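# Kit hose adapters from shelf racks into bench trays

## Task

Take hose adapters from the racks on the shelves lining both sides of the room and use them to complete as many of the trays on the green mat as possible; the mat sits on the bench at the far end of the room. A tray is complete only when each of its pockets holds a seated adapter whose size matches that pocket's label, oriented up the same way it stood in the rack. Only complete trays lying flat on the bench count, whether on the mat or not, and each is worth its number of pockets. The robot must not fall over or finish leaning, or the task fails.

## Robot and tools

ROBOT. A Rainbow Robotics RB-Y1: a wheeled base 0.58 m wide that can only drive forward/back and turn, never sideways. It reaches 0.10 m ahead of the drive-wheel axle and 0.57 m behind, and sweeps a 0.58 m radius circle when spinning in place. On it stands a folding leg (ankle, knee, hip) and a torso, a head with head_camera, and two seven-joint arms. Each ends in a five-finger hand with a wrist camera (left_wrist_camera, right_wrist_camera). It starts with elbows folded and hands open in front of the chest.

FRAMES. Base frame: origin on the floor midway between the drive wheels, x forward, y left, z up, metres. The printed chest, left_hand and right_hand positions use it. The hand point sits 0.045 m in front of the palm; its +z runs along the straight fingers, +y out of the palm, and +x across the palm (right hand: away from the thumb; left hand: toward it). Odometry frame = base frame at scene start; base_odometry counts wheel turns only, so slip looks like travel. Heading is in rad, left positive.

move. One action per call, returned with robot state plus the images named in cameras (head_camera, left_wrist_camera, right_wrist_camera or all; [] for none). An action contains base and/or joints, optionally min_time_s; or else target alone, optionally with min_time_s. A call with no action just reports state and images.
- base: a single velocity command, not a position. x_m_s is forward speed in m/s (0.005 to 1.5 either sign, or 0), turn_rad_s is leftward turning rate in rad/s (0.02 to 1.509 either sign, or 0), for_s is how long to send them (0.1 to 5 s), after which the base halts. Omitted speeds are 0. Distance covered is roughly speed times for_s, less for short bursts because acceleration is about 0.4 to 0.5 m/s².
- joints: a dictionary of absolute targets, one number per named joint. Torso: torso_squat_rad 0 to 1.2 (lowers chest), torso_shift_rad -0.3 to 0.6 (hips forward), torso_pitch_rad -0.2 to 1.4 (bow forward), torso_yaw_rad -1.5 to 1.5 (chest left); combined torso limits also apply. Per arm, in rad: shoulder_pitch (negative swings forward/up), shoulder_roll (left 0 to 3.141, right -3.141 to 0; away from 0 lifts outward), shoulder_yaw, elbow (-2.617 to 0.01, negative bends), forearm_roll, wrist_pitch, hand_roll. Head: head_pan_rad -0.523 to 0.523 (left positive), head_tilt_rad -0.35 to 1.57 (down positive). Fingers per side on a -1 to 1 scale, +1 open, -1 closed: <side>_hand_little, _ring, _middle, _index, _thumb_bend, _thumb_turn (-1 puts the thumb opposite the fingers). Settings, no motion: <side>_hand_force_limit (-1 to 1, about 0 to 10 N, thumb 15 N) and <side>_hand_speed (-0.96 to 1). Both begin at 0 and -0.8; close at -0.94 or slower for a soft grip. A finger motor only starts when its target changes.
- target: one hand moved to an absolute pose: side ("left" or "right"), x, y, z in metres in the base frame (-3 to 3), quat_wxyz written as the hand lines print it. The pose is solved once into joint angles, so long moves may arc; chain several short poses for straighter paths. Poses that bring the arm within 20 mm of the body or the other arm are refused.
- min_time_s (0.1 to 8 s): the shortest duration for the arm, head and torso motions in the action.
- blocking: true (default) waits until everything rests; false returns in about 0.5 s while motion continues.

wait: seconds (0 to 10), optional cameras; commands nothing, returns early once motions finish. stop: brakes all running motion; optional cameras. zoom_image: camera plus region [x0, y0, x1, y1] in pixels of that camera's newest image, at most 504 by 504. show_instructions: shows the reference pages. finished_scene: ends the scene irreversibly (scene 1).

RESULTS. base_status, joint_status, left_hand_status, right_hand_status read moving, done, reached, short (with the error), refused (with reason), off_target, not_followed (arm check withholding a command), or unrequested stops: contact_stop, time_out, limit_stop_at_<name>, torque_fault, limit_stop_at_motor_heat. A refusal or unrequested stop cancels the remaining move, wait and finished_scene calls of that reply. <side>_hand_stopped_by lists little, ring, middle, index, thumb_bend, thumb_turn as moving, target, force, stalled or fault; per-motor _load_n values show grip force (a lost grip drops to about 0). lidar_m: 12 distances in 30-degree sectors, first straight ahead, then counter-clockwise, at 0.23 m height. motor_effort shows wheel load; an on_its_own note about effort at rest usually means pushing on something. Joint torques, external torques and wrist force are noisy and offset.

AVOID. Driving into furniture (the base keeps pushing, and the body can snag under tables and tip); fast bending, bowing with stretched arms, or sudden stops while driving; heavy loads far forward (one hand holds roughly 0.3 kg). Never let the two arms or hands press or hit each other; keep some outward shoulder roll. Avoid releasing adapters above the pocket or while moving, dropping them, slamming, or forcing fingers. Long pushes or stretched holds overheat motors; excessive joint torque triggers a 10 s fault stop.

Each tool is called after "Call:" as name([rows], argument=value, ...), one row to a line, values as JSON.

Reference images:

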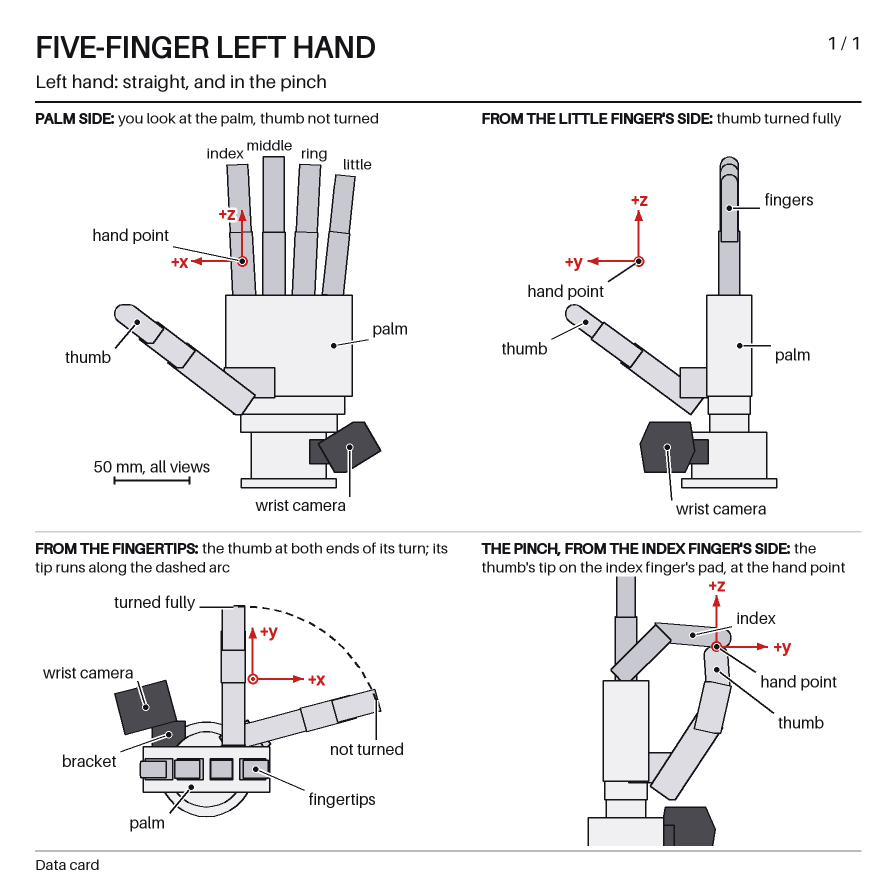

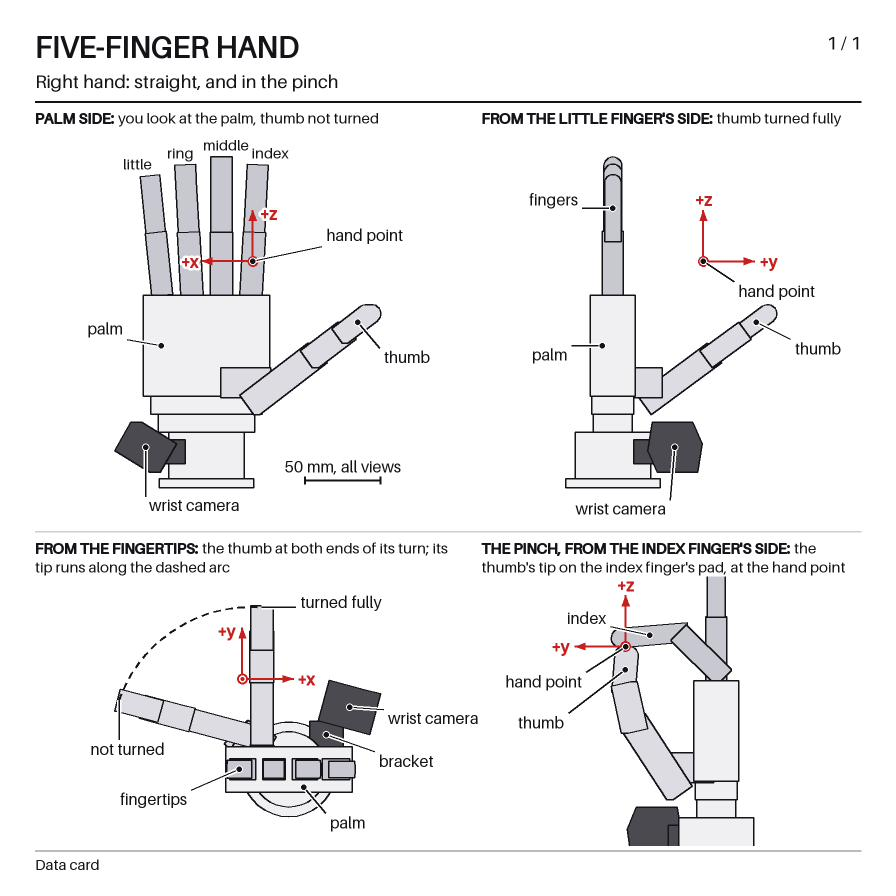

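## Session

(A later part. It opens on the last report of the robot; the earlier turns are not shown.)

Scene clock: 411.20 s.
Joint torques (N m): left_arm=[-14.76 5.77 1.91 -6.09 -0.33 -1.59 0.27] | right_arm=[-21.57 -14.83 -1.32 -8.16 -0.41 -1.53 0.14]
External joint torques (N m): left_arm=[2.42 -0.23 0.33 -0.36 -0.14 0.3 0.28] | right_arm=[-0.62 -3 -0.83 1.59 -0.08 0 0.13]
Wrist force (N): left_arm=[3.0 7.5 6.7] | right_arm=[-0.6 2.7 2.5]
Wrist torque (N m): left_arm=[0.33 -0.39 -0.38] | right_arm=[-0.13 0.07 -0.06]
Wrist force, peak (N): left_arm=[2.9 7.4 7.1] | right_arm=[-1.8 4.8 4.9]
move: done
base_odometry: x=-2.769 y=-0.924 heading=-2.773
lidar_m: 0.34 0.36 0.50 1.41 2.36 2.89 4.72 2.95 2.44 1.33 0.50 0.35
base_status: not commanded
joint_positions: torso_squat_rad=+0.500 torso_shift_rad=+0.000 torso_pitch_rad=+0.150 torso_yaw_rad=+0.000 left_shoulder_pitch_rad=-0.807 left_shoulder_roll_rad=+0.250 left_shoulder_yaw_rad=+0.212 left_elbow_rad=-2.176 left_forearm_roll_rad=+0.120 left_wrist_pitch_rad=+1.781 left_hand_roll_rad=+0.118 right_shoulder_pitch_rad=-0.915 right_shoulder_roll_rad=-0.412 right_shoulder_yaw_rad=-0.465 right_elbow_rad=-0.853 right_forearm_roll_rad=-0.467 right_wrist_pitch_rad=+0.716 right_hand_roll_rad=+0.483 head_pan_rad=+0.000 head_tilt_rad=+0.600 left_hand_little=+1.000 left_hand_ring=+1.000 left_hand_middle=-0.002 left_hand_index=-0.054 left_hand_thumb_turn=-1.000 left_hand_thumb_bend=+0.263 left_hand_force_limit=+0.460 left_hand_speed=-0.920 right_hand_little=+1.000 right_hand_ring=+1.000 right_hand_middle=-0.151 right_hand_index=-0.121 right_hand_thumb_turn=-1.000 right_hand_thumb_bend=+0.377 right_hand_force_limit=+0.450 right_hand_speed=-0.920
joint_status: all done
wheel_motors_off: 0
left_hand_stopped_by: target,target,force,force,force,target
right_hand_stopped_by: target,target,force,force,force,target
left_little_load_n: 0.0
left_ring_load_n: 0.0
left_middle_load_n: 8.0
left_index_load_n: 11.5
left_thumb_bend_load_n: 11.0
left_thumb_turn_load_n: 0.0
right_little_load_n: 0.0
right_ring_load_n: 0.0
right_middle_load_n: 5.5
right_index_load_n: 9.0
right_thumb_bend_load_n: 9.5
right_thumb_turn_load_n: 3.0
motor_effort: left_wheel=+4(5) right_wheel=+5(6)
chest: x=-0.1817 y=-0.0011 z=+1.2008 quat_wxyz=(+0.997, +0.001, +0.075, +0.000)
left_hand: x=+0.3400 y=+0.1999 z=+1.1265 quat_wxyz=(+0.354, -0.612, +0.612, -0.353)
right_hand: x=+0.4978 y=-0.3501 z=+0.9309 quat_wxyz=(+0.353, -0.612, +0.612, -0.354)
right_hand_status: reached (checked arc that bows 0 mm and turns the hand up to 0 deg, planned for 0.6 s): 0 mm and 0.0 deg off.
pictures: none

Call:
move(joints={"right_hand_speed":-0.85,"right_hand_index":0.16,"right_hand_middle":0.16,"right_hand_thumb_bend":0.54})

Call:
move(target={"side":"right","x":0.498,"y":-0.3503,"z":0.965,"quat_wxyz":[0.3536,-0.6124,0.6124,-0.3536]}, min_time_s=0.9)

Call:
move(target={"side":"right","x":0.44,"y":-0.30,"z":1.06,"quat_wxyz":[0.3536,-0.6124,0.6124,-0.3536]})

Call:
move(joints={"right_shoulder_pitch_rad":-0.811,"right_shoulder_roll_rad":-0.255,"right_shoulder_yaw_rad":-0.201,"right_elbow_rad":-2.174,"right_forearm_roll_rad":-0.119,"right_wrist_pitch_rad":1.784,"right_hand_roll_rad":-0.127}, min_time_s=0.8)

Call:
move(target={"side":"left","x":0.47,"y":0.24,"z":1.06,"quat_wxyz":[0.3536,-0.6124,0.6124,-0.3536]}, min_time_s=1)

Call:
move(target={"side":"left","x":0.5110,"y":0.2478,"z":0.955,"quat_wxyz":[0.3536,-0.6124,0.6124,-0.3536]}, min_time_s=1.2, cameras=["head_camera"])

Call:
zoom_image(camera="head_camera", region=[170, 180, 250, 250])

Call:
zoom_image(camera="head_camera", region=[670, 170, 810, 270])

Scene clock: 413.00 s.
Joint torques (N m): left_arm=[-15.54 6.17 1.8 -6.17 -0.39 -1.9 0.38] | right_arm=[-21.56 -14.73 -1.23 -8.8 -0.43 -1.49 0.27]
External joint torques (N m): left_arm=[1.63 0.18 0.23 -0.44 -0.19 -0.01 0.38] | right_arm=[-0.6 -2.89 -0.74 0.96 -0.11 0.04 0.27]
Wrist force (N): left_arm=[2.8 7.3 6.8] | right_arm=[-1.3 3.1 3.5]
Wrist torque (N m): left_arm=[0.29 -0.35 -0.37] | right_arm=[-0.14 0.09 -0.08]
Wrist force, peak (N): left_arm=[3.1 7.6 6.8] | right_arm=[-1.5 3.8 4.5]
move: done
base_odometry: x=-2.769 y=-0.924 heading=-2.773
lidar_m: 0.34 0.36 0.50 1.40 2.37 2.90 4.71 2.96 2.44 1.32 0.48 0.35
base_status: not commanded
joint_positions: torso_squat_rad=+0.500 torso_shift_rad=+0.000 torso_pitch_rad=+0.150 torso_yaw_rad=+0.000 left_shoulder_pitch_rad=-0.807 left_shoulder_roll_rad=+0.250 left_shoulder_yaw_rad=+0.212 left_elbow_rad=-2.176 left_forearm_roll_rad=+0.120 left_wrist_pitch_rad=+1.781 left_hand_roll_rad=+0.118 right_shoulder_pitch_rad=-0.916 right_shoulder_roll_rad=-0.412 right_shoulder_yaw_rad=-0.465 right_elbow_rad=-0.852 right_forearm_roll_rad=-0.467 right_wrist_pitch_rad=+0.716 right_hand_roll_rad=+0.483 head_pan_rad=+0.000 head_tilt_rad=+0.600 left_hand_little=+1.000 left_hand_ring=+1.000 left_hand_middle=-0.002 left_hand_index=-0.054 left_hand_thumb_turn=-1.000 left_hand_thumb_bend=+0.263 left_hand_force_limit=+0.460 left_hand_speed=-0.920 right_hand_little=+1.000 right_hand_ring=+1.000 right_hand_middle=+0.160 right_hand_index=+0.160 right_hand_thumb_turn=-1.000 right_hand_thumb_bend=+0.540 right_hand_force_limit=+0.450 right_hand_speed=-0.850
joint_status: all done
wheel_motors_off: 0
left_hand_stopped_by: target,target,force,force,force,target
right_hand_stopped_by: target,target,target,target,target,target
left_little_load_n: 0.0
left_ring_load_n: 0.0
left_middle_load_n: 8.0
left_index_load_n: 11.5
left_thumb_bend_load_n: 11.0
left_thumb_turn_load_n: 0.5
right_little_load_n: 0.0
right_ring_load_n: 0.0
right_middle_load_n: 0.0
right_index_load_n: 0.0
right_thumb_bend_load_n: 0.0
right_thumb_turn_load_n: 0.0
motor_effort: left_wheel=+2(6) right_wheel=+5(6)
chest: x=-0.1817 y=-0.0011 z=+1.2008 quat_wxyz=(+0.997, +0.001, +0.075, +0.000)
left_hand: x=+0.3400 y=+0.1999 z=+1.1265 quat_wxyz=(+0.354, -0.612, +0.612, -0.353)
right_hand: x=+0.4978 y=-0.3501 z=+0.9308 quat_wxyz=(+0.353, -0.612, +0.612, -0.354)
pictures: none

Scene clock: 414.23 s.
Joint torques (N m): left_arm=[-15.61 5.7 1.64 -6.31 -0.2 -1.69 0.41] | right_arm=[-22.28 -15.06 1.12 -9.44 -0.27 -1.41 -0.42]
External joint torques (N m): left_arm=[1.57 -0.29 0.06 -0.58 0 0.2 0.42] | right_arm=[-1.21 -3.11 1.73 0.29 0.04 0.17 -0.42]
Wrist force (N): left_arm=[3.0 7.3 6.7] | right_arm=[-1.1 3.7 3.3]
Wrist torque (N m): left_arm=[0.30 -0.39 -0.37] | right_arm=[-0.05 0.09 -0.22]
Wrist force, peak (N): left_arm=[2.7 7.7 6.8] | right_arm=[-1.3 3.8 4.6]
move: done
base_odometry: x=-2.769 y=-0.924 heading=-2.773
lidar_m: 0.33 0.36 0.49 1.41 2.37 2.90 4.72 2.96 2.45 1.32 0.49 0.35
base_status: not commanded
joint_positions: torso_squat_rad=+0.500 torso_shift_rad=+0.000 torso_pitch_rad=+0.150 torso_yaw_rad=+0.000 left_shoulder_pitch_rad=-0.807 left_shoulder_roll_rad=+0.250 left_shoulder_yaw_rad=+0.212 left_elbow_rad=-2.176 left_forearm_roll_rad=+0.120 left_wrist_pitch_rad=+1.781 left_hand_roll_rad=+0.118 right_shoulder_pitch_rad=-0.927 right_shoulder_roll_rad=-0.426 right_shoulder_yaw_rad=-0.458 right_elbow_rad=-0.951 right_forearm_roll_rad=-0.427 right_wrist_pitch_rad=+0.823 right_hand_roll_rad=+0.412 head_pan_rad=+0.000 head_tilt_rad=+0.600 left_hand_little=+1.000 left_hand_ring=+1.000 left_hand_middle=-0.002 left_hand_index=-0.054 left_hand_thumb_turn=-1.000 left_hand_thumb_bend=+0.263 left_hand_force_limit=+0.460 left_hand_speed=-0.920 right_hand_little=+1.000 right_hand_ring=+1.000 right_hand_middle=+0.160 right_hand_index=+0.160 right_hand_thumb_turn=-1.000 right_hand_thumb_bend=+0.540 right_hand_force_limit=+0.450 right_hand_speed=-0.850
joint_status: all done
wheel_motors_off: 0
left_hand_stopped_by: target,target,force,force,force,target
right_hand_stopped_by: target,target,target,target,target,target
left_little_load_n: 0.0
left_ring_load_n: 0.0
left_middle_load_n: 8.0
left_index_load_n: 11.5
left_thumb_bend_load_n: 11.0
left_thumb_turn_load_n: 0.0
right_little_load_n: 0.0
right_ring_load_n: 0.0
right_middle_load_n: 0.0
right_index_load_n: 0.0
right_thumb_bend_load_n: 0.0
right_thumb_turn_load_n: 0.0
motor_effort: left_wheel=+3(5) right_wheel=+6(6)
chest: x=-0.1817 y=-0.0011 z=+1.2008 quat_wxyz=(+0.997, +0.001, +0.075, +0.000)
left_hand: x=+0.3400 y=+0.1999 z=+1.1265 quat_wxyz=(+0.354, -0.612, +0.612, -0.353)
right_hand: x=+0.4981 y=-0.3503 z=+0.9645 quat_wxyz=(+0.354, -0.613, +0.612, -0.353)
right_hand_status: reached (checked arc that bows 1 mm and turns the hand up to 0 deg, planned for 0.9 s): 1 mm and 0.1 deg off.
pictures: none

Scene clock: 415.53 s.
Joint torques (N m): left_arm=[-15.03 6.33 1.62 -6.24 -0.3 -1.81 0.4] | right_arm=[-19.52 -11.33 -0.85 -7.61 -0.17 -1.84 0.14]
External joint torques (N m): left_arm=[2.15 0.33 0.05 -0.51 -0.1 0.08 0.4] | right_arm=[-0.57 -1.28 0.45 0.7 -0.12 -0.13 0.14]
Wrist force (N): left_arm=[3.0 7.4 6.6] | right_arm=[-0.9 2.8 4.2]
Wrist torque (N m): left_arm=[0.30 -0.39 -0.37] | right_arm=[-0.25 0.03 -0.23]
Wrist force, peak (N): left_arm=[3.3 7.4 7.1] | right_arm=[-1.5 4.1 4.9]
move: done
base_odometry: x=-2.769 y=-0.924 heading=-2.773
lidar_m: 0.34 0.36 0.50 1.40 2.35 2.89 4.72 2.96 2.46 1.33 0.50 0.36
base_status: not commanded
joint_positions: torso_squat_rad=+0.500 torso_shift_rad=+0.000 torso_pitch_rad=+0.150 torso_yaw_rad=+0.000 left_shoulder_pitch_rad=-0.807 left_shoulder_roll_rad=+0.250 left_shoulder_yaw_rad=+0.212 left_elbow_rad=-2.176 left_forearm_roll_rad=+0.120 left_wrist_pitch_rad=+1.781 left_hand_roll_rad=+0.118 right_shoulder_pitch_rad=-0.820 right_shoulder_roll_rad=-0.375 right_shoulder_yaw_rad=-0.380 right_elbow_rad=-1.594 right_forearm_roll_rad=-0.297 right_wrist_pitch_rad=+1.288 right_hand_roll_rad=+0.114 head_pan_rad=+0.000 head_tilt_rad=+0.600 left_hand_little=+1.000 left_hand_ring=+1.000 left_hand_middle=-0.002 left_hand_index=-0.054 left_hand_thumb_turn=-1.000 left_hand_thumb_bend=+0.263 left_hand_force_limit=+0.460 left_hand_speed=-0.920 right_hand_little=+1.000 right_hand_ring=+1.000 right_hand_middle=+0.160 right_hand_index=+0.160 right_hand_thumb_turn=-1.000 right_hand_thumb_bend=+0.540 right_hand_force_limit=+0.450 right_hand_speed=-0.850
joint_status: all done
wheel_motors_off: 0
left_hand_stopped_by: target,target,force,force,force,target
right_hand_stopped_by: target,target,target,target,target,target
left_little_load_n: -0.5
left_ring_load_n: 0.0
left_middle_load_n: 8.0
left_index_load_n: 11.5
left_thumb_bend_load_n: 11.0
left_thumb_turn_load_n: 0.5
right_little_load_n: 0.0
right_ring_load_n: 0.0
right_middle_load_n: 0.0
right_index_load_n: 0.0
right_thumb_bend_load_n: 0.0
right_thumb_turn_load_n: 0.0
motor_effort: left_wheel=+5(6) right_wheel=+5(6)
chest: x=-0.1817 y=-0.0011 z=+1.2008 quat_wxyz=(+0.997, +0.001, +0.075, +0.000)
left_hand: x=+0.3400 y=+0.1999 z=+1.1265 quat_wxyz=(+0.354, -0.612, +0.612, -0.353)
right_hand: x=+0.4400 y=-0.3000 z=+1.0601 quat_wxyz=(+0.354, -0.613, +0.612, -0.352)
right_hand_status: reached (checked arc that bows 24 mm and turns the hand up to 4 deg, planned for 0.9 s): 0 mm and 0.1 deg off.
pictures: none

Scene clock: 416.73 s.
Joint torques (N m): left_arm=[-15.37 6.39 1.81 -6.16 -0.24 -1.69 0.34] | right_arm=[-16.29 -6.92 -1.2 -4.79 0.25 -1.91 0.07]
External joint torques (N m): left_arm=[1.8 0.39 0.23 -0.44 -0.05 0.2 0.35] | right_arm=[-0.04 -1.03 0.1 0.45 -0.02 -0.2 0.06]
Wrist force (N): left_arm=[3.0 7.5 7.0] | right_arm=[-0.7 2.9 4.4]
Wrist torque (N m): left_arm=[0.32 -0.37 -0.38] | right_arm=[-0.20 0.00 -0.19]
Wrist force, peak (N): left_arm=[3.7 7.6 6.8] | right_arm=[-0.8 4.1 5.3]
move: done
base_odometry: x=-2.769 y=-0.924 heading=-2.773
lidar_m: 0.34 0.35 0.51 1.40 2.37 2.91 4.72 2.96 2.45 1.32 0.49 0.36
base_status: not commanded
joint_positions: torso_squat_rad=+0.500 torso_shift_rad=+0.000 torso_pitch_rad=+0.150 torso_yaw_rad=+0.000 left_shoulder_pitch_rad=-0.807 left_shoulder_roll_rad=+0.250 left_shoulder_yaw_rad=+0.212 left_elbow_rad=-2.176 left_forearm_roll_rad=+0.120 left_wrist_pitch_rad=+1.781 left_hand_roll_rad=+0.118 right_shoulder_pitch_rad=-0.811 right_shoulder_roll_rad=-0.255 right_shoulder_yaw_rad=-0.201 right_elbow_rad=-2.174 right_forearm_roll_rad=-0.119 right_wrist_pitch_rad=+1.784 right_hand_roll_rad=-0.127 head_pan_rad=+0.000 head_tilt_rad=+0.600 left_hand_little=+1.000 left_hand_ring=+1.000 left_hand_middle=-0.002 left_hand_index=-0.054 left_hand_thumb_turn=-1.000 left_hand_thumb_bend=+0.263 left_hand_force_limit=+0.460 left_hand_speed=-0.920 right_hand_little=+1.000 right_hand_ring=+1.000 right_hand_middle=+0.160 right_hand_index=+0.160 right_hand_thumb_turn=-1.000 right_hand_thumb_bend=+0.540 right_hand_force_limit=+0.450 right_hand_speed=-0.850
joint_status: all done
wheel_motors_off: 0
left_hand_stopped_by: target,target,force,force,force,target
right_hand_stopped_by: target,target,target,target,target,target
left_little_load_n: 0.0
left_ring_load_n: 0.0
left_middle_load_n: 8.0
left_index_load_n: 11.5
left_thumb_bend_load_n: 11.0
left_thumb_turn_load_n: 0.0
right_little_load_n: 0.0
right_ring_load_n: 0.0
right_middle_load_n: 0.0
right_index_load_n: 0.0
right_thumb_bend_load_n: 0.0
right_thumb_turn_load_n: 0.0
motor_effort: left_wheel=+3(5) right_wheel=+7(8)
chest: x=-0.1817 y=-0.0011 z=+1.2008 quat_wxyz=(+0.997, +0.001, +0.075, +0.000)
left_hand: x=+0.3399 y=+0.1999 z=+1.1266 quat_wxyz=(+0.354, -0.612, +0.612, -0.353)
right_hand: x=+0.3400 y=-0.1999 z=+1.1263 quat_wxyz=(+0.353, -0.613, +0.612, -0.353)
pictures: none

Scene clock: 418.13 s.
Joint torques (N m): left_arm=[-19.98 9.54 2.47 -9.61 0.19 -1.56 0.07] | right_arm=[-16.17 -6.87 -1.03 -4.75 0.29 -1.67 0.05]
External joint torques (N m): left_arm=[1.99 0.69 1.1 -0.17 0.11 0.34 0.07] | right_arm=[0.08 -0.98 0.28 0.49 0.02 0.04 0.04]
Wrist force (N): left_arm=[2.9 7.7 6.5] | right_arm=[-1.5 3.3 3.5]
Wrist torque (N m): left_arm=[0.39 -0.39 -0.41] | right_arm=[-0.04 0.18 -0.26]
Wrist force, peak (N): left_arm=[3.5 8.4 7.1] | right_arm=[-1.3 3.8 4.9]
move: done
base_odometry: x=-2.769 y=-0.924 heading=-2.773
lidar_m: 0.33 0.35 0.50 1.40 2.37 2.90 4.71 2.96 2.45 1.31 0.50 0.35
base_status: not commanded
joint_positions: torso_squat_rad=+0.500 torso_shift_rad=+0.000 torso_pitch_rad=+0.150 torso_yaw_rad=+0.000 left_shoulder_pitch_rad=-0.920 left_shoulder_roll_rad=+0.294 left_shoulder_yaw_rad=+0.282 left_elbow_rad=-1.484 left_forearm_roll_rad=+0.162 left_wrist_pitch_rad=+1.222 left_hand_roll_rad=-0.017 right_shoulder_pitch_rad=-0.811 right_shoulder_roll_rad=-0.255 right_shoulder_yaw_rad=-0.201 right_elbow_rad=-2.174 right_forearm_roll_rad=-0.119 right_wrist_pitch_rad=+1.784 right_hand_roll_rad=-0.127 head_pan_rad=+0.000 head_tilt_rad=+0.600 left_hand_little=+1.000 left_hand_ring=+1.000 left_hand_middle=-0.002 left_hand_index=-0.054 left_hand_thumb_turn=-1.000 left_hand_thumb_bend=+0.263 left_hand_force_limit=+0.460 left_hand_speed=-0.920 right_hand_little=+1.000 right_hand_ring=+1.000 right_hand_middle=+0.160 right_hand_index=+0.160 right_hand_thumb_turn=-1.000 right_hand_thumb_bend=+0.540 right_hand_force_limit=+0.450 right_hand_speed=-0.850
joint_status: all done
wheel_motors_off: 0
left_hand_stopped_by: target,target,force,force,force,target
right_hand_stopped_by: target,target,target,target,target,target
left_little_load_n: 0.0
left_ring_load_n: 0.0
left_middle_load_n: 7.5
left_index_load_n: 11.5
left_thumb_bend_load_n: 11.0
left_thumb_turn_load_n: 0.0
right_little_load_n: 0.0
right_ring_load_n: 0.0
right_middle_load_n: -0.5
right_index_load_n: 0.0
right_thumb_bend_load_n: 0.0
right_thumb_turn_load_n: 0.0
motor_effort: left_wheel=+3(6) right_wheel=+6(7)
chest: x=-0.1817 y=-0.0011 z=+1.2008 quat_wxyz=(+0.997, +0.001, +0.075, +0.000)
left_hand: x=+0.4699 y=+0.2400 z=+1.0601 quat_wxyz=(+0.354, -0.612, +0.612, -0.354)
left_hand_status: reached (checked arc that bows 26 mm and turns the hand up to 4 deg, planned for 1.0 s): 0 mm and 0.0 deg off.
right_hand: x=+0.3400 y=-0.1999 z=+1.1262 quat_wxyz=(+0.353, -0.613, +0.612, -0.353)
pictures: none

Scene clock: 419.67 s.
Joint torques (N m): left_arm=[-21.03 8.86 2.27 -10.64 -0.02 -1.75 -0.03] | right_arm=[-16.26 -6.83 -0.97 -4.81 0.16 -1.8 0.02]
External joint torques (N m): left_arm=[2.2 -0.43 1.34 0.12 -0.21 0.15 -0.02] | right_arm=[-0.01 -0.94 0.33 0.43 -0.11 -0.09 0.02]
Wrist force (N): left_arm=[2.8 7.3 6.8] | right_arm=[-0.8 3.6 3.9]
Wrist torque (N m): left_arm=[0.30 -0.37 -0.38] | right_arm=[-0.09 0.03 -0.22]
Wrist force, peak (N): left_arm=[2.8 8.1 6.9] | right_arm=[-1.0 4.1 4.4]
move: done
base_odometry: x=-2.769 y=-0.924 heading=-2.773
lidar_m: 0.34 0.35 0.50 1.40 2.37 2.90 4.72 2.97 2.44 1.32 0.50 0.35
base_status: not commanded
joint_positions: torso_squat_rad=+0.500 torso_shift_rad=+0.000 torso_pitch_rad=+0.150 torso_yaw_rad=+0.000 left_shoulder_pitch_rad=-0.929 left_shoulder_roll_rad=+0.272 left_shoulder_yaw_rad=+0.291 left_elbow_rad=-1.041 left_forearm_roll_rad=+0.183 left_wrist_pitch_rad=+0.787 left_hand_roll_rad=-0.105 right_shoulder_pitch_rad=-0.811 right_shoulder_roll_rad=-0.255 right_shoulder_yaw_rad=-0.201 right_elbow_rad=-2.174 right_forearm_roll_rad=-0.119 right_wrist_pitch_rad=+1.784 right_hand_roll_rad=-0.127 head_pan_rad=+0.000 head_tilt_rad=+0.600 left_hand_little=+1.000 left_hand_ring=+1.000 left_hand_middle=-0.002 left_hand_index=-0.054 left_hand_thumb_turn=-1.000 left_hand_thumb_bend=+0.263 left_hand_force_limit=+0.460 left_hand_speed=-0.920 right_hand_little=+1.000 right_hand_ring=+1.000 right_hand_middle=+0.160 right_hand_index=+0.160 right_hand_thumb_turn=-1.000 right_hand_thumb_bend=+0.540 right_hand_force_limit=+0.450 right_hand_speed=-0.850
joint_status: all done
wheel_motors_off: 0
left_hand_stopped_by: target,target,force,force,force,target
right_hand_stopped_by: target,target,target,target,target,target
left_little_load_n: 0.0
left_ring_load_n: 0.0
left_middle_load_n: 8.0
left_index_load_n: 11.5
left_thumb_bend_load_n: 11.0
left_thumb_turn_load_n: 0.0
right_little_load_n: 0.0
right_ring_load_n: 0.0
right_middle_load_n: 0.0
right_index_load_n: 0.0
right_thumb_bend_load_n: 0.0
right_thumb_turn_load_n: 0.0
motor_effort: left_wheel=+4(6) right_wheel=+7(7)
chest: x=-0.1817 y=-0.0011 z=+1.2008 quat_wxyz=(+0.997, +0.001, +0.075, +0.000)
left_hand: x=+0.5101 y=+0.2480 z=+0.9555 quat_wxyz=(+0.355, -0.612, +0.612, -0.354)
left_hand_status: reached (checked arc that bows 13 mm and turns the hand up to 2 deg, planned for 1.2 s): 1 mm and 0.1 deg off.
right_hand: x=+0.3400 y=-0.1999 z=+1.1262 quat_wxyz=(+0.353, -0.613, +0.612, -0.353)
head_camera: T_world_to_cam=[[-0.0239, -0.99971, -0.00052, -0.00211], [-0.69671, 0.01703, -0.71715, 0.97315], [0.71696, -0.01678, -0.69691, 1.01247]] pos_world=[-0.04795, -0.00169, 1.40351]

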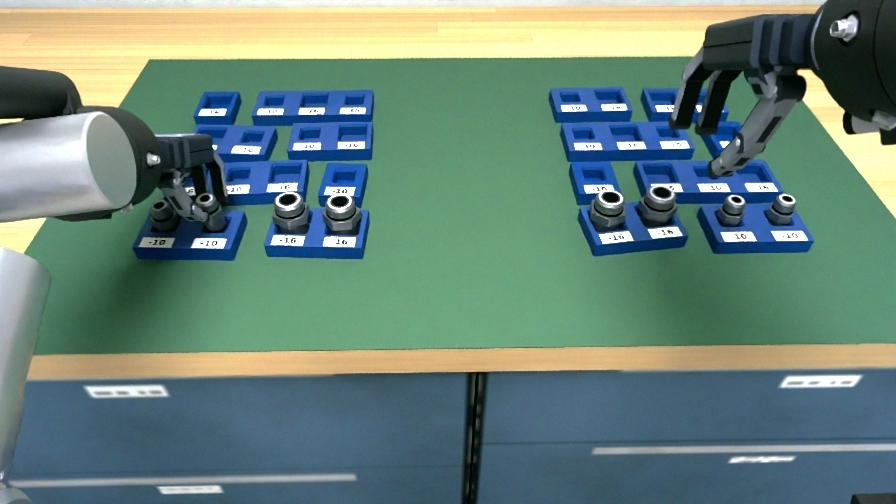

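Scaled by 6.300 from the camera's image (finer frame: 1280x720).

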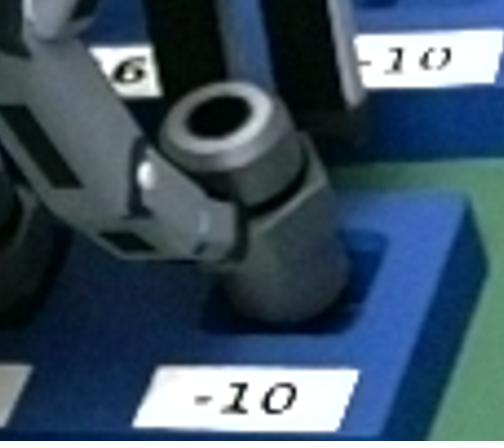

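Scaled by 3.600 from the camera's image (finer frame: 1280x720).

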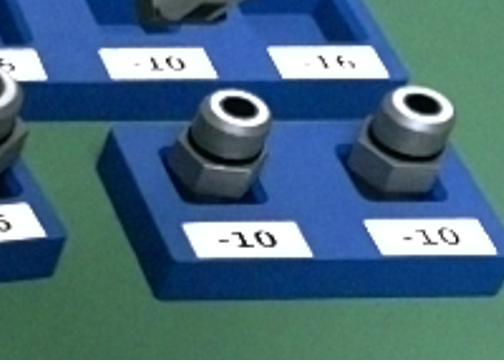

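Call:
move(target={"side":"left","x":0.5114,"y":0.2478,"z":0.946,"quat_wxyz":[0.3536,-0.6124,0.6124,-0.3536]}, min_time_s=0.7)

Call:
move(target={"side":"left","x":0.5114,"y":0.2478,"z":0.941,"quat_wxyz":[0.3536,-0.6124,0.6124,-0.3536]}, min_time_s=0.7, cameras=["head_camera"])

Call:
zoom_image(camera="head_camera", region=[170, 180, 250, 250])

Scene clock: 421.10 s.
Joint torques (N m): left_arm=[-18.62 8.66 0.54 -10.4 0.42 -1.98 -0.25] | right_arm=[-16.8 -6.79 -1.33 -4.87 0.17 -1.85 -0.01]
External joint torques (N m): left_arm=[4.62 -0.62 -0.37 0.39 0.22 -0.09 -0.24] | right_arm=[-0.55 -0.9 -0.03 0.37 -0.1 -0.14 -0.02]
Wrist force (N): left_arm=[2.6 7.4 6.8] | right_arm=[-1.1 3.5 3.6]
Wrist torque (N m): left_arm=[0.32 -0.33 -0.42] | right_arm=[-0.05 0.07 -0.23]
Wrist force, peak (N): left_arm=[2.8 7.5 6.9] | right_arm=[-1.0 3.9 4.6]
move: done
base_odometry: x=-2.769 y=-0.924 heading=-2.773
lidar_m: 0.34 0.35 0.50 1.41 2.36 2.89 4.71 2.96 2.45 1.32 0.49 0.36
base_status: not commanded
joint_positions: torso_squat_rad=+0.500 torso_shift_rad=+0.000 torso_pitch_rad=+0.150 torso_yaw_rad=+0.000 left_shoulder_pitch_rad=-0.929 left_shoulder_roll_rad=+0.270 left_shoulder_yaw_rad=+0.291 left_elbow_rad=-1.010 left_forearm_roll_rad=+0.189 left_wrist_pitch_rad=+0.756 left_hand_roll_rad=-0.113 right_shoulder_pitch_rad=-0.811 right_shoulder_roll_rad=-0.255 right_shoulder_yaw_rad=-0.201 right_elbow_rad=-2.174 right_forearm_roll_rad=-0.119 right_wrist_pitch_rad=+1.784 right_hand_roll_rad=-0.127 head_pan_rad=+0.000 head_tilt_rad=+0.600 left_hand_little=+1.000 left_hand_ring=+1.000 left_hand_middle=-0.002 left_hand_index=-0.054 left_hand_thumb_turn=-1.000 left_hand_thumb_bend=+0.263 left_hand_force_limit=+0.460 left_hand_speed=-0.920 right_hand_little=+1.000 right_hand_ring=+1.000 right_hand_middle=+0.160 right_hand_index=+0.160 right_hand_thumb_turn=-1.000 right_hand_thumb_bend=+0.540 right_hand_force_limit=+0.450 right_hand_speed=-0.850
joint_status: all done
wheel_motors_off: 0
left_hand_stopped_by: target,target,force,force,force,target
right_hand_stopped_by: target,target,target,target,target,target
left_little_load_n: 0.0
left_ring_load_n: 0.0
left_middle_load_n: 8.0
left_index_load_n: 11.5
left_thumb_bend_load_n: 11.0
left_thumb_turn_load_n: 0.0
right_little_load_n: -0.5
right_ring_load_n: 0.0
right_middle_load_n: 0.0
right_index_load_n: 0.0
right_thumb_bend_load_n: 0.0
right_thumb_turn_load_n: 0.0
motor_effort: left_wheel=+3(5) right_wheel=+7(7)
chest: x=-0.1817 y=-0.0011 z=+1.2008 quat_wxyz=(+0.997, +0.001, +0.075, +0.000)
left_hand: x=+0.5108 y=+0.2479 z=+0.9468 quat_wxyz=(+0.354, -0.612, +0.612, -0.354)
left_hand_status: reached (checked arc that bows 0 mm and turns the hand up to 0 deg, planned for 0.7 s): 1 mm and 0.1 deg off.
right_hand: x=+0.3400 y=-0.1999 z=+1.1262 quat_wxyz=(+0.353, -0.613, +0.612, -0.353)
pictures: none

Scene clock: 422.13 s.
Joint torques (N m): left_arm=[-19.67 7.67 0.03 -9.1 0.21 -1.64 -0.27] | right_arm=[-16.33 -6.99 -1.32 -4.92 0.18 -1.72 0.01]
External joint torques (N m): left_arm=[3.58 -1.62 -0.86 1.71 0 0.25 -0.27] | right_arm=[-0.08 -1.1 -0.02 0.32 -0.09 -0.01 0.01]
Wrist force (N): left_arm=[3.1 5.2 4.7] | right_arm=[-1.2 3.7 4.0]
Wrist torque (N m): left_arm=[0.23 -0.40 -0.36] | right_arm=[-0.10 0.10 -0.21]
Wrist force, peak (N): left_arm=[2.7 7.8 6.6] | right_arm=[-1.0 4.4 4.2]
move: done
base_odometry: x=-2.769 y=-0.924 heading=-2.773
lidar_m: 0.34 0.35 0.50 1.41 2.37 2.91 4.72 2.96 2.45 1.33 0.50 0.35
base_status: not commanded
joint_positions: torso_squat_rad=+0.500 torso_shift_rad=+0.000 torso_pitch_rad=+0.150 torso_yaw_rad=+0.000 left_shoulder_pitch_rad=-0.929 left_shoulder_roll_rad=+0.269 left_shoulder_yaw_rad=+0.291 left_elbow_rad=-0.990 left_forearm_roll_rad=+0.192 left_wrist_pitch_rad=+0.736 left_hand_roll_rad=-0.118 right_shoulder_pitch_rad=-0.811 right_shoulder_roll_rad=-0.255 right_shoulder_yaw_rad=-0.201 right_elbow_rad=-2.174 right_forearm_roll_rad=-0.119 right_wrist_pitch_rad=+1.784 right_hand_roll_rad=-0.127 head_pan_rad=+0.000 head_tilt_rad=+0.600 left_hand_little=+1.000 left_hand_ring=+1.000 left_hand_middle=-0.002 left_hand_index=-0.054 left_hand_thumb_turn=-1.000 left_hand_thumb_bend=+0.263 left_hand_force_limit=+0.460 left_hand_speed=-0.920 right_hand_little=+1.000 right_hand_ring=+1.000 right_hand_middle=+0.160 right_hand_index=+0.160 right_hand_thumb_turn=-1.000 right_hand_thumb_bend=+0.540 right_hand_force_limit=+0.450 right_hand_speed=-0.850
joint_status: all done
wheel_motors_off: 0
left_hand_stopped_by: target,target,force,force,force,target
right_hand_stopped_by: target,target,target,target,target,target
left_little_load_n: 0.0
left_ring_load_n: 0.0
left_middle_load_n: 8.5
left_index_load_n: 12.5
left_thumb_bend_load_n: 10.0
left_thumb_turn_load_n: 0.5
right_little_load_n: 0.0
right_ring_load_n: 0.0
right_middle_load_n: 0.0
right_index_load_n: 0.0
right_thumb_bend_load_n: 0.0
right_thumb_turn_load_n: 0.0
motor_effort: left_wheel=+3(6) right_wheel=+5(7)
chest: x=-0.1817 y=-0.0011 z=+1.2008 quat_wxyz=(+0.997, +0.001, +0.075, +0.000)
left_hand: x=+0.5113 y=+0.2481 z=+0.9417 quat_wxyz=(+0.354, -0.612, +0.612, -0.354)
left_hand_status: reached (checked arc that bows 0 mm and turns the hand up to 0 deg, planned for 0.7 s): 1 mm and 0.1 deg off.
right_hand: x=+0.3400 y=-0.1999 z=+1.1262 quat_wxyz=(+0.353, -0.613, +0.612, -0.353)
head_camera: T_world_to_cam=[[-0.0239, -0.99971, -0.00052, -0.00211], [-0.69671, 0.01703, -0.71715, 0.97315], [0.71696, -0.01678, -0.69691, 1.01247]] pos_world=[-0.04795, -0.00169, 1.40351]

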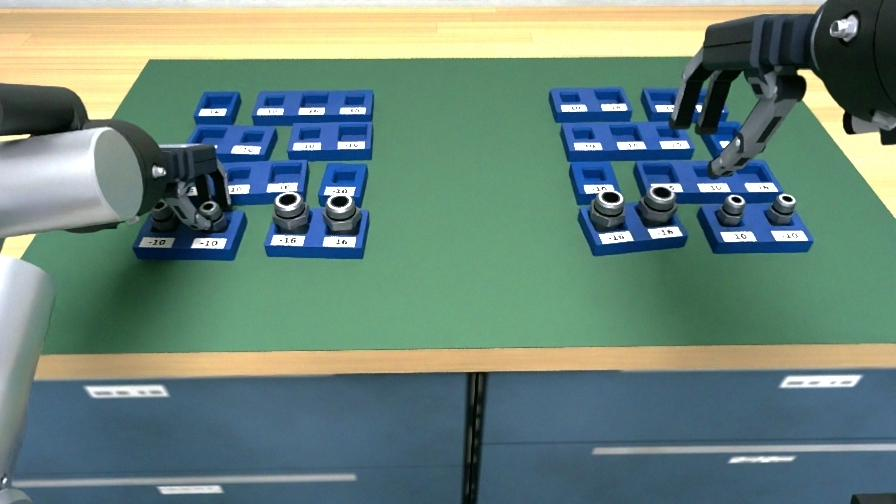

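Scaled by 6.300 from the camera's image (finer frame: 1280x720).

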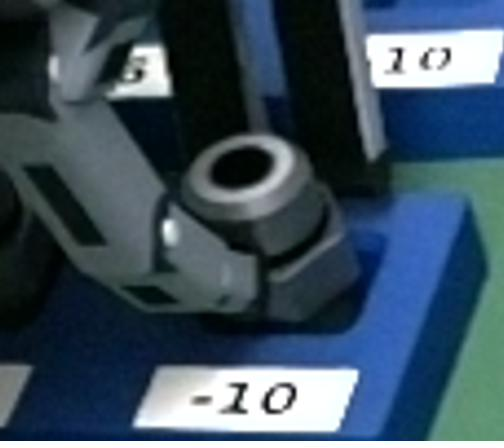

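Call:
move(joints={"left_hand_speed":-0.85,"left_hand_index":0.16,"left_hand_middle":0.16,"left_hand_thumb_bend":0.54})

Call:
move(target={"side":"left","x":0.5114,"y":0.2478,"z":0.97,"quat_wxyz":[0.3536,-0.6124,0.6124,-0.3536]}, min_time_s=0.9)

Call:
move(target={"side":"left","x":0.44,"y":0.24,"z":1.06,"quat_wxyz":[0.3536,-0.6124,0.6124,-0.3536]})

Call:
move(base={"x_m_s":-0.3,"for_s":0.5}, joints={"left_shoulder_pitch_rad":-0.807,"left_shoulder_roll_rad":0.25,"left_shoulder_yaw_rad":0.212,"left_elbow_rad":-2.176,"left_forearm_roll_rad":0.12,"left_wrist_pitch_rad":1.781,"left_hand_roll_rad":0.118,"right_hand_index":0.2,"right_hand_middle":0.2,"right_hand_thumb_bend":0.6}, min_time_s=0.9, cameras=["head_camera"])

Call:
zoom_image(camera="head_camera", region=[140, 50, 400, 220])

Call:
zoom_image(camera="head_camera", region=[520, 40, 780, 220])

Scene clock: 424.93 s.
Joint torques (N m): left_arm=[-19.07 8.34 0.06 -9.59 0.13 -1.47 -0.11] | right_arm=[-16.56 -7.04 -1.08 -4.86 0.25 -1.75 -0.03]
External joint torques (N m): left_arm=[4.18 -0.95 -0.83 1.21 -0.08 0.42 -0.1] | right_arm=[-0.31 -1.14 0.22 0.38 -0.03 -0.04 -0.04]
Wrist force (N): left_arm=[2.9 6.3 6.1] | right_arm=[-1.0 3.2 4.0]
Wrist torque (N m): left_arm=[0.29 -0.41 -0.37] | right_arm=[-0.12 0.06 -0.24]
Wrist force, peak (N): left_arm=[3.0 6.6 6.3] | right_arm=[-0.7 4.2 4.7]
move: done
base_odometry: x=-2.769 y=-0.924 heading=-2.773
lidar_m: 0.34 0.36 0.50 1.41 2.35 2.91 4.72 2.96 2.45 1.32 0.50 0.34
base_status: not commanded
joint_positions: torso_squat_rad=+0.500 torso_shift_rad=+0.000 torso_pitch_rad=+0.150 torso_yaw_rad=+0.000 left_shoulder_pitch_rad=-0.929 left_shoulder_roll_rad=+0.269 left_shoulder_yaw_rad=+0.291 left_elbow_rad=-0.990 left_forearm_roll_rad=+0.192 left_wrist_pitch_rad=+0.736 left_hand_roll_rad=-0.118 right_shoulder_pitch_rad=-0.811 right_shoulder_roll_rad=-0.255 right_shoulder_yaw_rad=-0.201 right_elbow_rad=-2.174 right_forearm_roll_rad=-0.119 right_wrist_pitch_rad=+1.784 right_hand_roll_rad=-0.127 head_pan_rad=+0.000 head_tilt_rad=+0.600 left_hand_little=+1.000 left_hand_ring=+1.000 left_hand_middle=+0.160 left_hand_index=+0.160 left_hand_thumb_turn=-1.000 left_hand_thumb_bend=+0.540 left_hand_force_limit=+0.460 left_hand_speed=-0.850 right_hand_little=+1.000 right_hand_ring=+1.000 right_hand_middle=+0.160 right_hand_index=+0.160 right_hand_thumb_turn=-1.000 right_hand_thumb_bend=+0.540 right_hand_force_limit=+0.450 right_hand_speed=-0.850
joint_status: all done
wheel_motors_off: 0
left_hand_stopped_by: target,target,target,target,target,target
right_hand_stopped_by: target,target,target,target,target,target
left_little_load_n: 0.0
left_ring_load_n: 0.0
left_middle_load_n: 0.0
left_index_load_n: 0.0
left_thumb_bend_load_n: 0.0
left_thumb_turn_load_n: 0.0
right_little_load_n: 0.0
right_ring_load_n: 0.0
right_middle_load_n: 0.0
right_index_load_n: 0.0
right_thumb_bend_load_n: 0.0
right_thumb_turn_load_n: 0.0
motor_effort: left_wheel=+4(6) right_wheel=+6(7)
chest: x=-0.1817 y=-0.0011 z=+1.2008 quat_wxyz=(+0.997, +0.001, +0.075, +0.000)
left_hand: x=+0.5113 y=+0.2481 z=+0.9417 quat_wxyz=(+0.354, -0.612, +0.612, -0.354)
right_hand: x=+0.3400 y=-0.1999 z=+1.1262 quat_wxyz=(+0.353, -0.613, +0.612, -0.353)
pictures: none

Scene clock: 426.17 s.
Joint torques (N m): left_arm=[-20.77 10.6 2.61 -11.48 -0.14 -1.5 0.38] | right_arm=[-16.23 -6.73 -1.2 -4.84 0.13 -1.7 -0.01]
External joint torques (N m): left_arm=[2.63 1.18 1.62 -0.77 -0.33 0.39 0.39] | right_arm=[0.01 -0.83 0.1 0.4 -0.14 0.01 -0.02]
Wrist force (N): left_arm=[2.7 6.4 6.3] | right_arm=[-1.0 3.9 5.0]
Wrist torque (N m): left_arm=[0.29 -0.35 -0.21] | right_arm=[-0.08 0.02 -0.23]
Wrist force, peak (N): left_arm=[2.9 6.9 6.1] | right_arm=[-1.0 3.9 5.0]
move: done
base_odometry: x=-2.769 y=-0.924 heading=-2.773
lidar_m: 0.34 0.35 0.49 1.41 2.37 2.91 4.71 2.96 2.45 1.32 0.50 0.36
base_status: not commanded
joint_positions: torso_squat_rad=+0.500 torso_shift_rad=+0.000 torso_pitch_rad=+0.150 torso_yaw_rad=+0.000 left_shoulder_pitch_rad=-0.948 left_shoulder_roll_rad=+0.281 left_shoulder_yaw_rad=+0.292 left_elbow_rad=-1.060 left_forearm_roll_rad=+0.184 left_wrist_pitch_rad=+0.828 left_hand_roll_rad=-0.098 right_shoulder_pitch_rad=-0.811 right_shoulder_roll_rad=-0.255 right_shoulder_yaw_rad=-0.201 right_elbow_rad=-2.174 right_forearm_roll_rad=-0.119 right_wrist_pitch_rad=+1.784 right_hand_roll_rad=-0.127 head_pan_rad=+0.000 head_tilt_rad=+0.600 left_hand_little=+1.000 left_hand_ring=+1.000 left_hand_middle=+0.160 left_hand_index=+0.160 left_hand_thumb_turn=-1.000 left_hand_thumb_bend=+0.540 left_hand_force_limit=+0.460 left_hand_speed=-0.850 right_hand_little=+1.000 right_hand_ring=+1.000 right_hand_middle=+0.160 right_hand_index=+0.160 right_hand_thumb_turn=-1.000 right_hand_thumb_bend=+0.540 right_hand_force_limit=+0.450 right_hand_speed=-0.850
joint_status: all done
wheel_motors_off: 0
left_hand_stopped_by: target,target,target,target,target,target
right_hand_stopped_by: target,target,target,target,target,target
left_little_load_n: 0.0
left_ring_load_n: 0.0
left_middle_load_n: 0.0
left_index_load_n: -0.5
left_thumb_bend_load_n: 0.0
left_thumb_turn_load_n: 0.0
right_little_load_n: 0.0
right_ring_load_n: 0.0
right_middle_load_n: 0.0
right_index_load_n: 0.0
right_thumb_bend_load_n: 0.0
right_thumb_turn_load_n: 0.0
motor_effort: left_wheel=+5(6) right_wheel=+6(7)
chest: x=-0.1817 y=-0.0011 z=+1.2008 quat_wxyz=(+0.997, +0.001, +0.075, +0.000)
left_hand: x=+0.5116 y=+0.2477 z=+0.9699 quat_wxyz=(+0.353, -0.612, +0.613, -0.354)
left_hand_status: reached (checked arc that bows 1 mm and turns the hand up to 0 deg, planned for 0.9 s): 0 mm and 0.0 deg off.
right_hand: x=+0.3400 y=-0.1999 z=+1.1262 quat_wxyz=(+0.353, -0.613, +0.612, -0.353)
pictures: none

Scene clock: 427.43 s.
Joint torques (N m): left_arm=[-16.24 8.41 0.53 -9.39 -0.07 -1.79 0.12] | right_arm=[-16.36 -7.06 -1.01 -4.83 0.17 -1.73 -0.04]
External joint torques (N m): left_arm=[4.23 0.12 -1.02 -0.41 -0.12 0.11 0.13] | right_arm=[-0.11 -1.16 0.29 0.41 -0.1 -0.02 -0.05]
Wrist force (N): left_arm=[3.0 6.7 6.3] | right_arm=[-1.0 3.4 4.3]
Wrist torque (N m): left_arm=[0.34 -0.37 -0.20] | right_arm=[-0.13 0.02 -0.22]
Wrist force, peak (N): left_arm=[2.7 7.2 6.7] | right_arm=[-1.3 4.3 4.6]
move: done
base_odometry: x=-2.769 y=-0.924 heading=-2.773
lidar_m: 0.34 0.36 0.50 1.39 2.37 2.89 4.71 2.95 2.44 1.33 0.49 0.34
base_status: not commanded
joint_positions: torso_squat_rad=+0.500 torso_shift_rad=+0.000 torso_pitch_rad=+0.150 torso_yaw_rad=+0.000 left_shoulder_pitch_rad=-0.831 left_shoulder_roll_rad=+0.283 left_shoulder_yaw_rad=+0.275 left_elbow_rad=-1.660 left_forearm_roll_rad=+0.171 left_wrist_pitch_rad=+1.309 left_hand_roll_rad=+0.001 right_shoulder_pitch_rad=-0.811 right_shoulder_roll_rad=-0.255 right_shoulder_yaw_rad=-0.201 right_elbow_rad=-2.174 right_forearm_roll_rad=-0.119 right_wrist_pitch_rad=+1.784 right_hand_roll_rad=-0.127 head_pan_rad=+0.000 head_tilt_rad=+0.600 left_hand_little=+1.000 left_hand_ring=+1.000 left_hand_middle=+0.160 left_hand_index=+0.160 left_hand_thumb_turn=-1.000 left_hand_thumb_bend=+0.540 left_hand_force_limit=+0.460 left_hand_speed=-0.850 right_hand_little=+1.000 right_hand_ring=+1.000 right_hand_middle=+0.160 right_hand_index=+0.160 right_hand_thumb_turn=-1.000 right_hand_thumb_bend=+0.540 right_hand_force_limit=+0.450 right_hand_speed=-0.850
joint_status: all done
wheel_motors_off: 0
left_hand_stopped_by: target,target,target,target,target,target
right_hand_stopped_by: target,target,target,target,target,target
left_little_load_n: 0.0
left_ring_load_n: 0.0
left_middle_load_n: 0.0
left_index_load_n: 0.0
left_thumb_bend_load_n: 0.0
left_thumb_turn_load_n: 0.0
right_little_load_n: 0.0
right_ring_load_n: 0.0
right_middle_load_n: 0.0
right_index_load_n: 0.0
right_thumb_bend_load_n: 0.0
right_thumb_turn_load_n: 0.0
motor_effort: left_wheel=+2(5) right_wheel=+6(7)
chest: x=-0.1817 y=-0.0011 z=+1.2008 quat_wxyz=(+0.997, +0.001, +0.075, +0.000)
left_hand: x=+0.4404 y=+0.2400 z=+1.0602 quat_wxyz=(+0.353, -0.612, +0.612, -0.354)
left_hand_status: reached (checked arc that bows 23 mm and turns the hand up to 3 deg, planned for 0.9 s): 0 mm and 0.0 deg off.
right_hand: x=+0.3400 y=-0.1999 z=+1.1262 quat_wxyz=(+0.353, -0.613, +0.612, -0.353)
pictures: none

Scene clock: 428.83 s.
Joint torques (N m): left_arm=[-14.49 6.44 0.65 -5.73 -0.35 -1.69 0.14] | right_arm=[-16.92 -7.23 -0.95 -4.57 0.22 -1.68 0]
External joint torques (N m): left_arm=[2.69 0.45 -0.92 -0.01 -0.15 0.19 0.14] | right_arm=[-0.67 -1.33 0.35 0.66 -0.05 0.03 0]
Wrist force (N): left_arm=[3.0 6.5 6.3] | right_arm=[-1.1 3.4 4.1]
Wrist torque (N m): left_arm=[0.30 -0.41 -0.20] | right_arm=[-0.13 0.05 -0.24]
Wrist force, peak (N): left_arm=[2.8 6.9 7.1] | right_arm=[-1.4 3.9 5.2]
move: done
base_odometry: x=-2.675 y=-0.888 heading=-2.772
lidar_m: 0.43 0.47 0.64 2.27 2.37 2.82 4.62 2.89 2.44 2.37 0.63 0.47
base_status: done (sent for 0.5 of 0.5 s)
joint_positions: torso_squat_rad=+0.500 torso_shift_rad=+0.000 torso_pitch_rad=+0.150 torso_yaw_rad=+0.000 left_shoulder_pitch_rad=-0.807 left_shoulder_roll_rad=+0.250 left_shoulder_yaw_rad=+0.212 left_elbow_rad=-2.176 left_forearm_roll_rad=+0.120 left_wrist_pitch_rad=+1.781 left_hand_roll_rad=+0.118 right_shoulder_pitch_rad=-0.811 right_shoulder_roll_rad=-0.255 right_shoulder_yaw_rad=-0.201 right_elbow_rad=-2.174 right_forearm_roll_rad=-0.119 right_wrist_pitch_rad=+1.784 right_hand_roll_rad=-0.127 head_pan_rad=+0.000 head_tilt_rad=+0.600 left_hand_little=+1.000 left_hand_ring=+1.000 left_hand_middle=+0.160 left_hand_index=+0.160 left_hand_thumb_turn=-1.000 left_hand_thumb_bend=+0.540 left_hand_force_limit=+0.460 left_hand_speed=-0.850 right_hand_little=+1.000 right_hand_ring=+1.000 right_hand_middle=+0.200 right_hand_index=+0.200 right_hand_thumb_turn=-1.000 right_hand_thumb_bend=+0.600 right_hand_force_limit=+0.450 right_hand_speed=-0.850
joint_status: all done
wheel_motors_off: 0
left_hand_stopped_by: target,target,target,target,target,target
right_hand_stopped_by: target,target,target,target,target,target
left_little_load_n: 0.0
left_ring_load_n: -0.5
left_middle_load_n: 0.0
left_index_load_n: 0.0
left_thumb_bend_load_n: 0.0
left_thumb_turn_load_n: 0.0
right_little_load_n: 0.0
right_ring_load_n: 0.0
right_middle_load_n: 0.0
right_index_load_n: 0.0
right_thumb_bend_load_n: 0.0
right_thumb_turn_load_n: 0.0
motor_effort: left_wheel=+12(43) right_wheel=-4(20)
chest: x=-0.1819 y=-0.0011 z=+1.2008 quat_wxyz=(+0.997, +0.001, +0.075, +0.000)
left_hand: x=+0.3398 y=+0.1999 z=+1.1269 quat_wxyz=(+0.354, -0.612, +0.612, -0.354)
right_hand: x=+0.3398 y=-0.1999 z=+1.1264 quat_wxyz=(+0.353, -0.613, +0.612, -0.353)
head_camera: T_world_to_cam=[[-0.0239, -0.99971, -0.00052, -0.0021], [-0.6965, 0.01703, -0.71735, 0.9733], [0.71716, -0.01678, -0.69671, 1.01248]] pos_world=[-0.04825, -0.00169, 1.40361]

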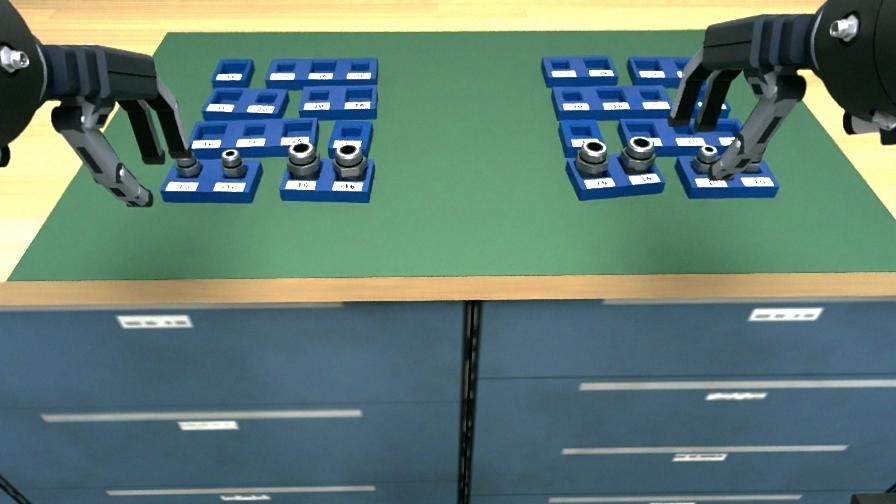

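Scaled by 1.938 from the camera's image (finer frame: 1280x720).

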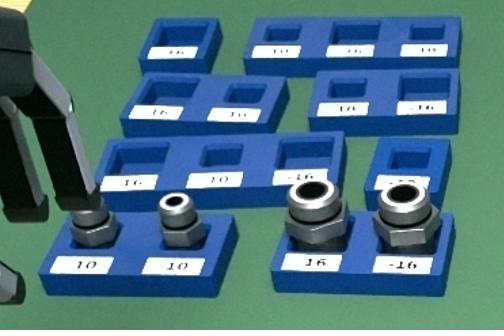

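Scaled by 1.938 from the camera's image (finer frame: 1280x720).

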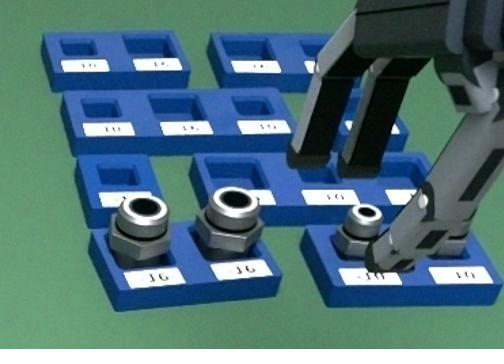

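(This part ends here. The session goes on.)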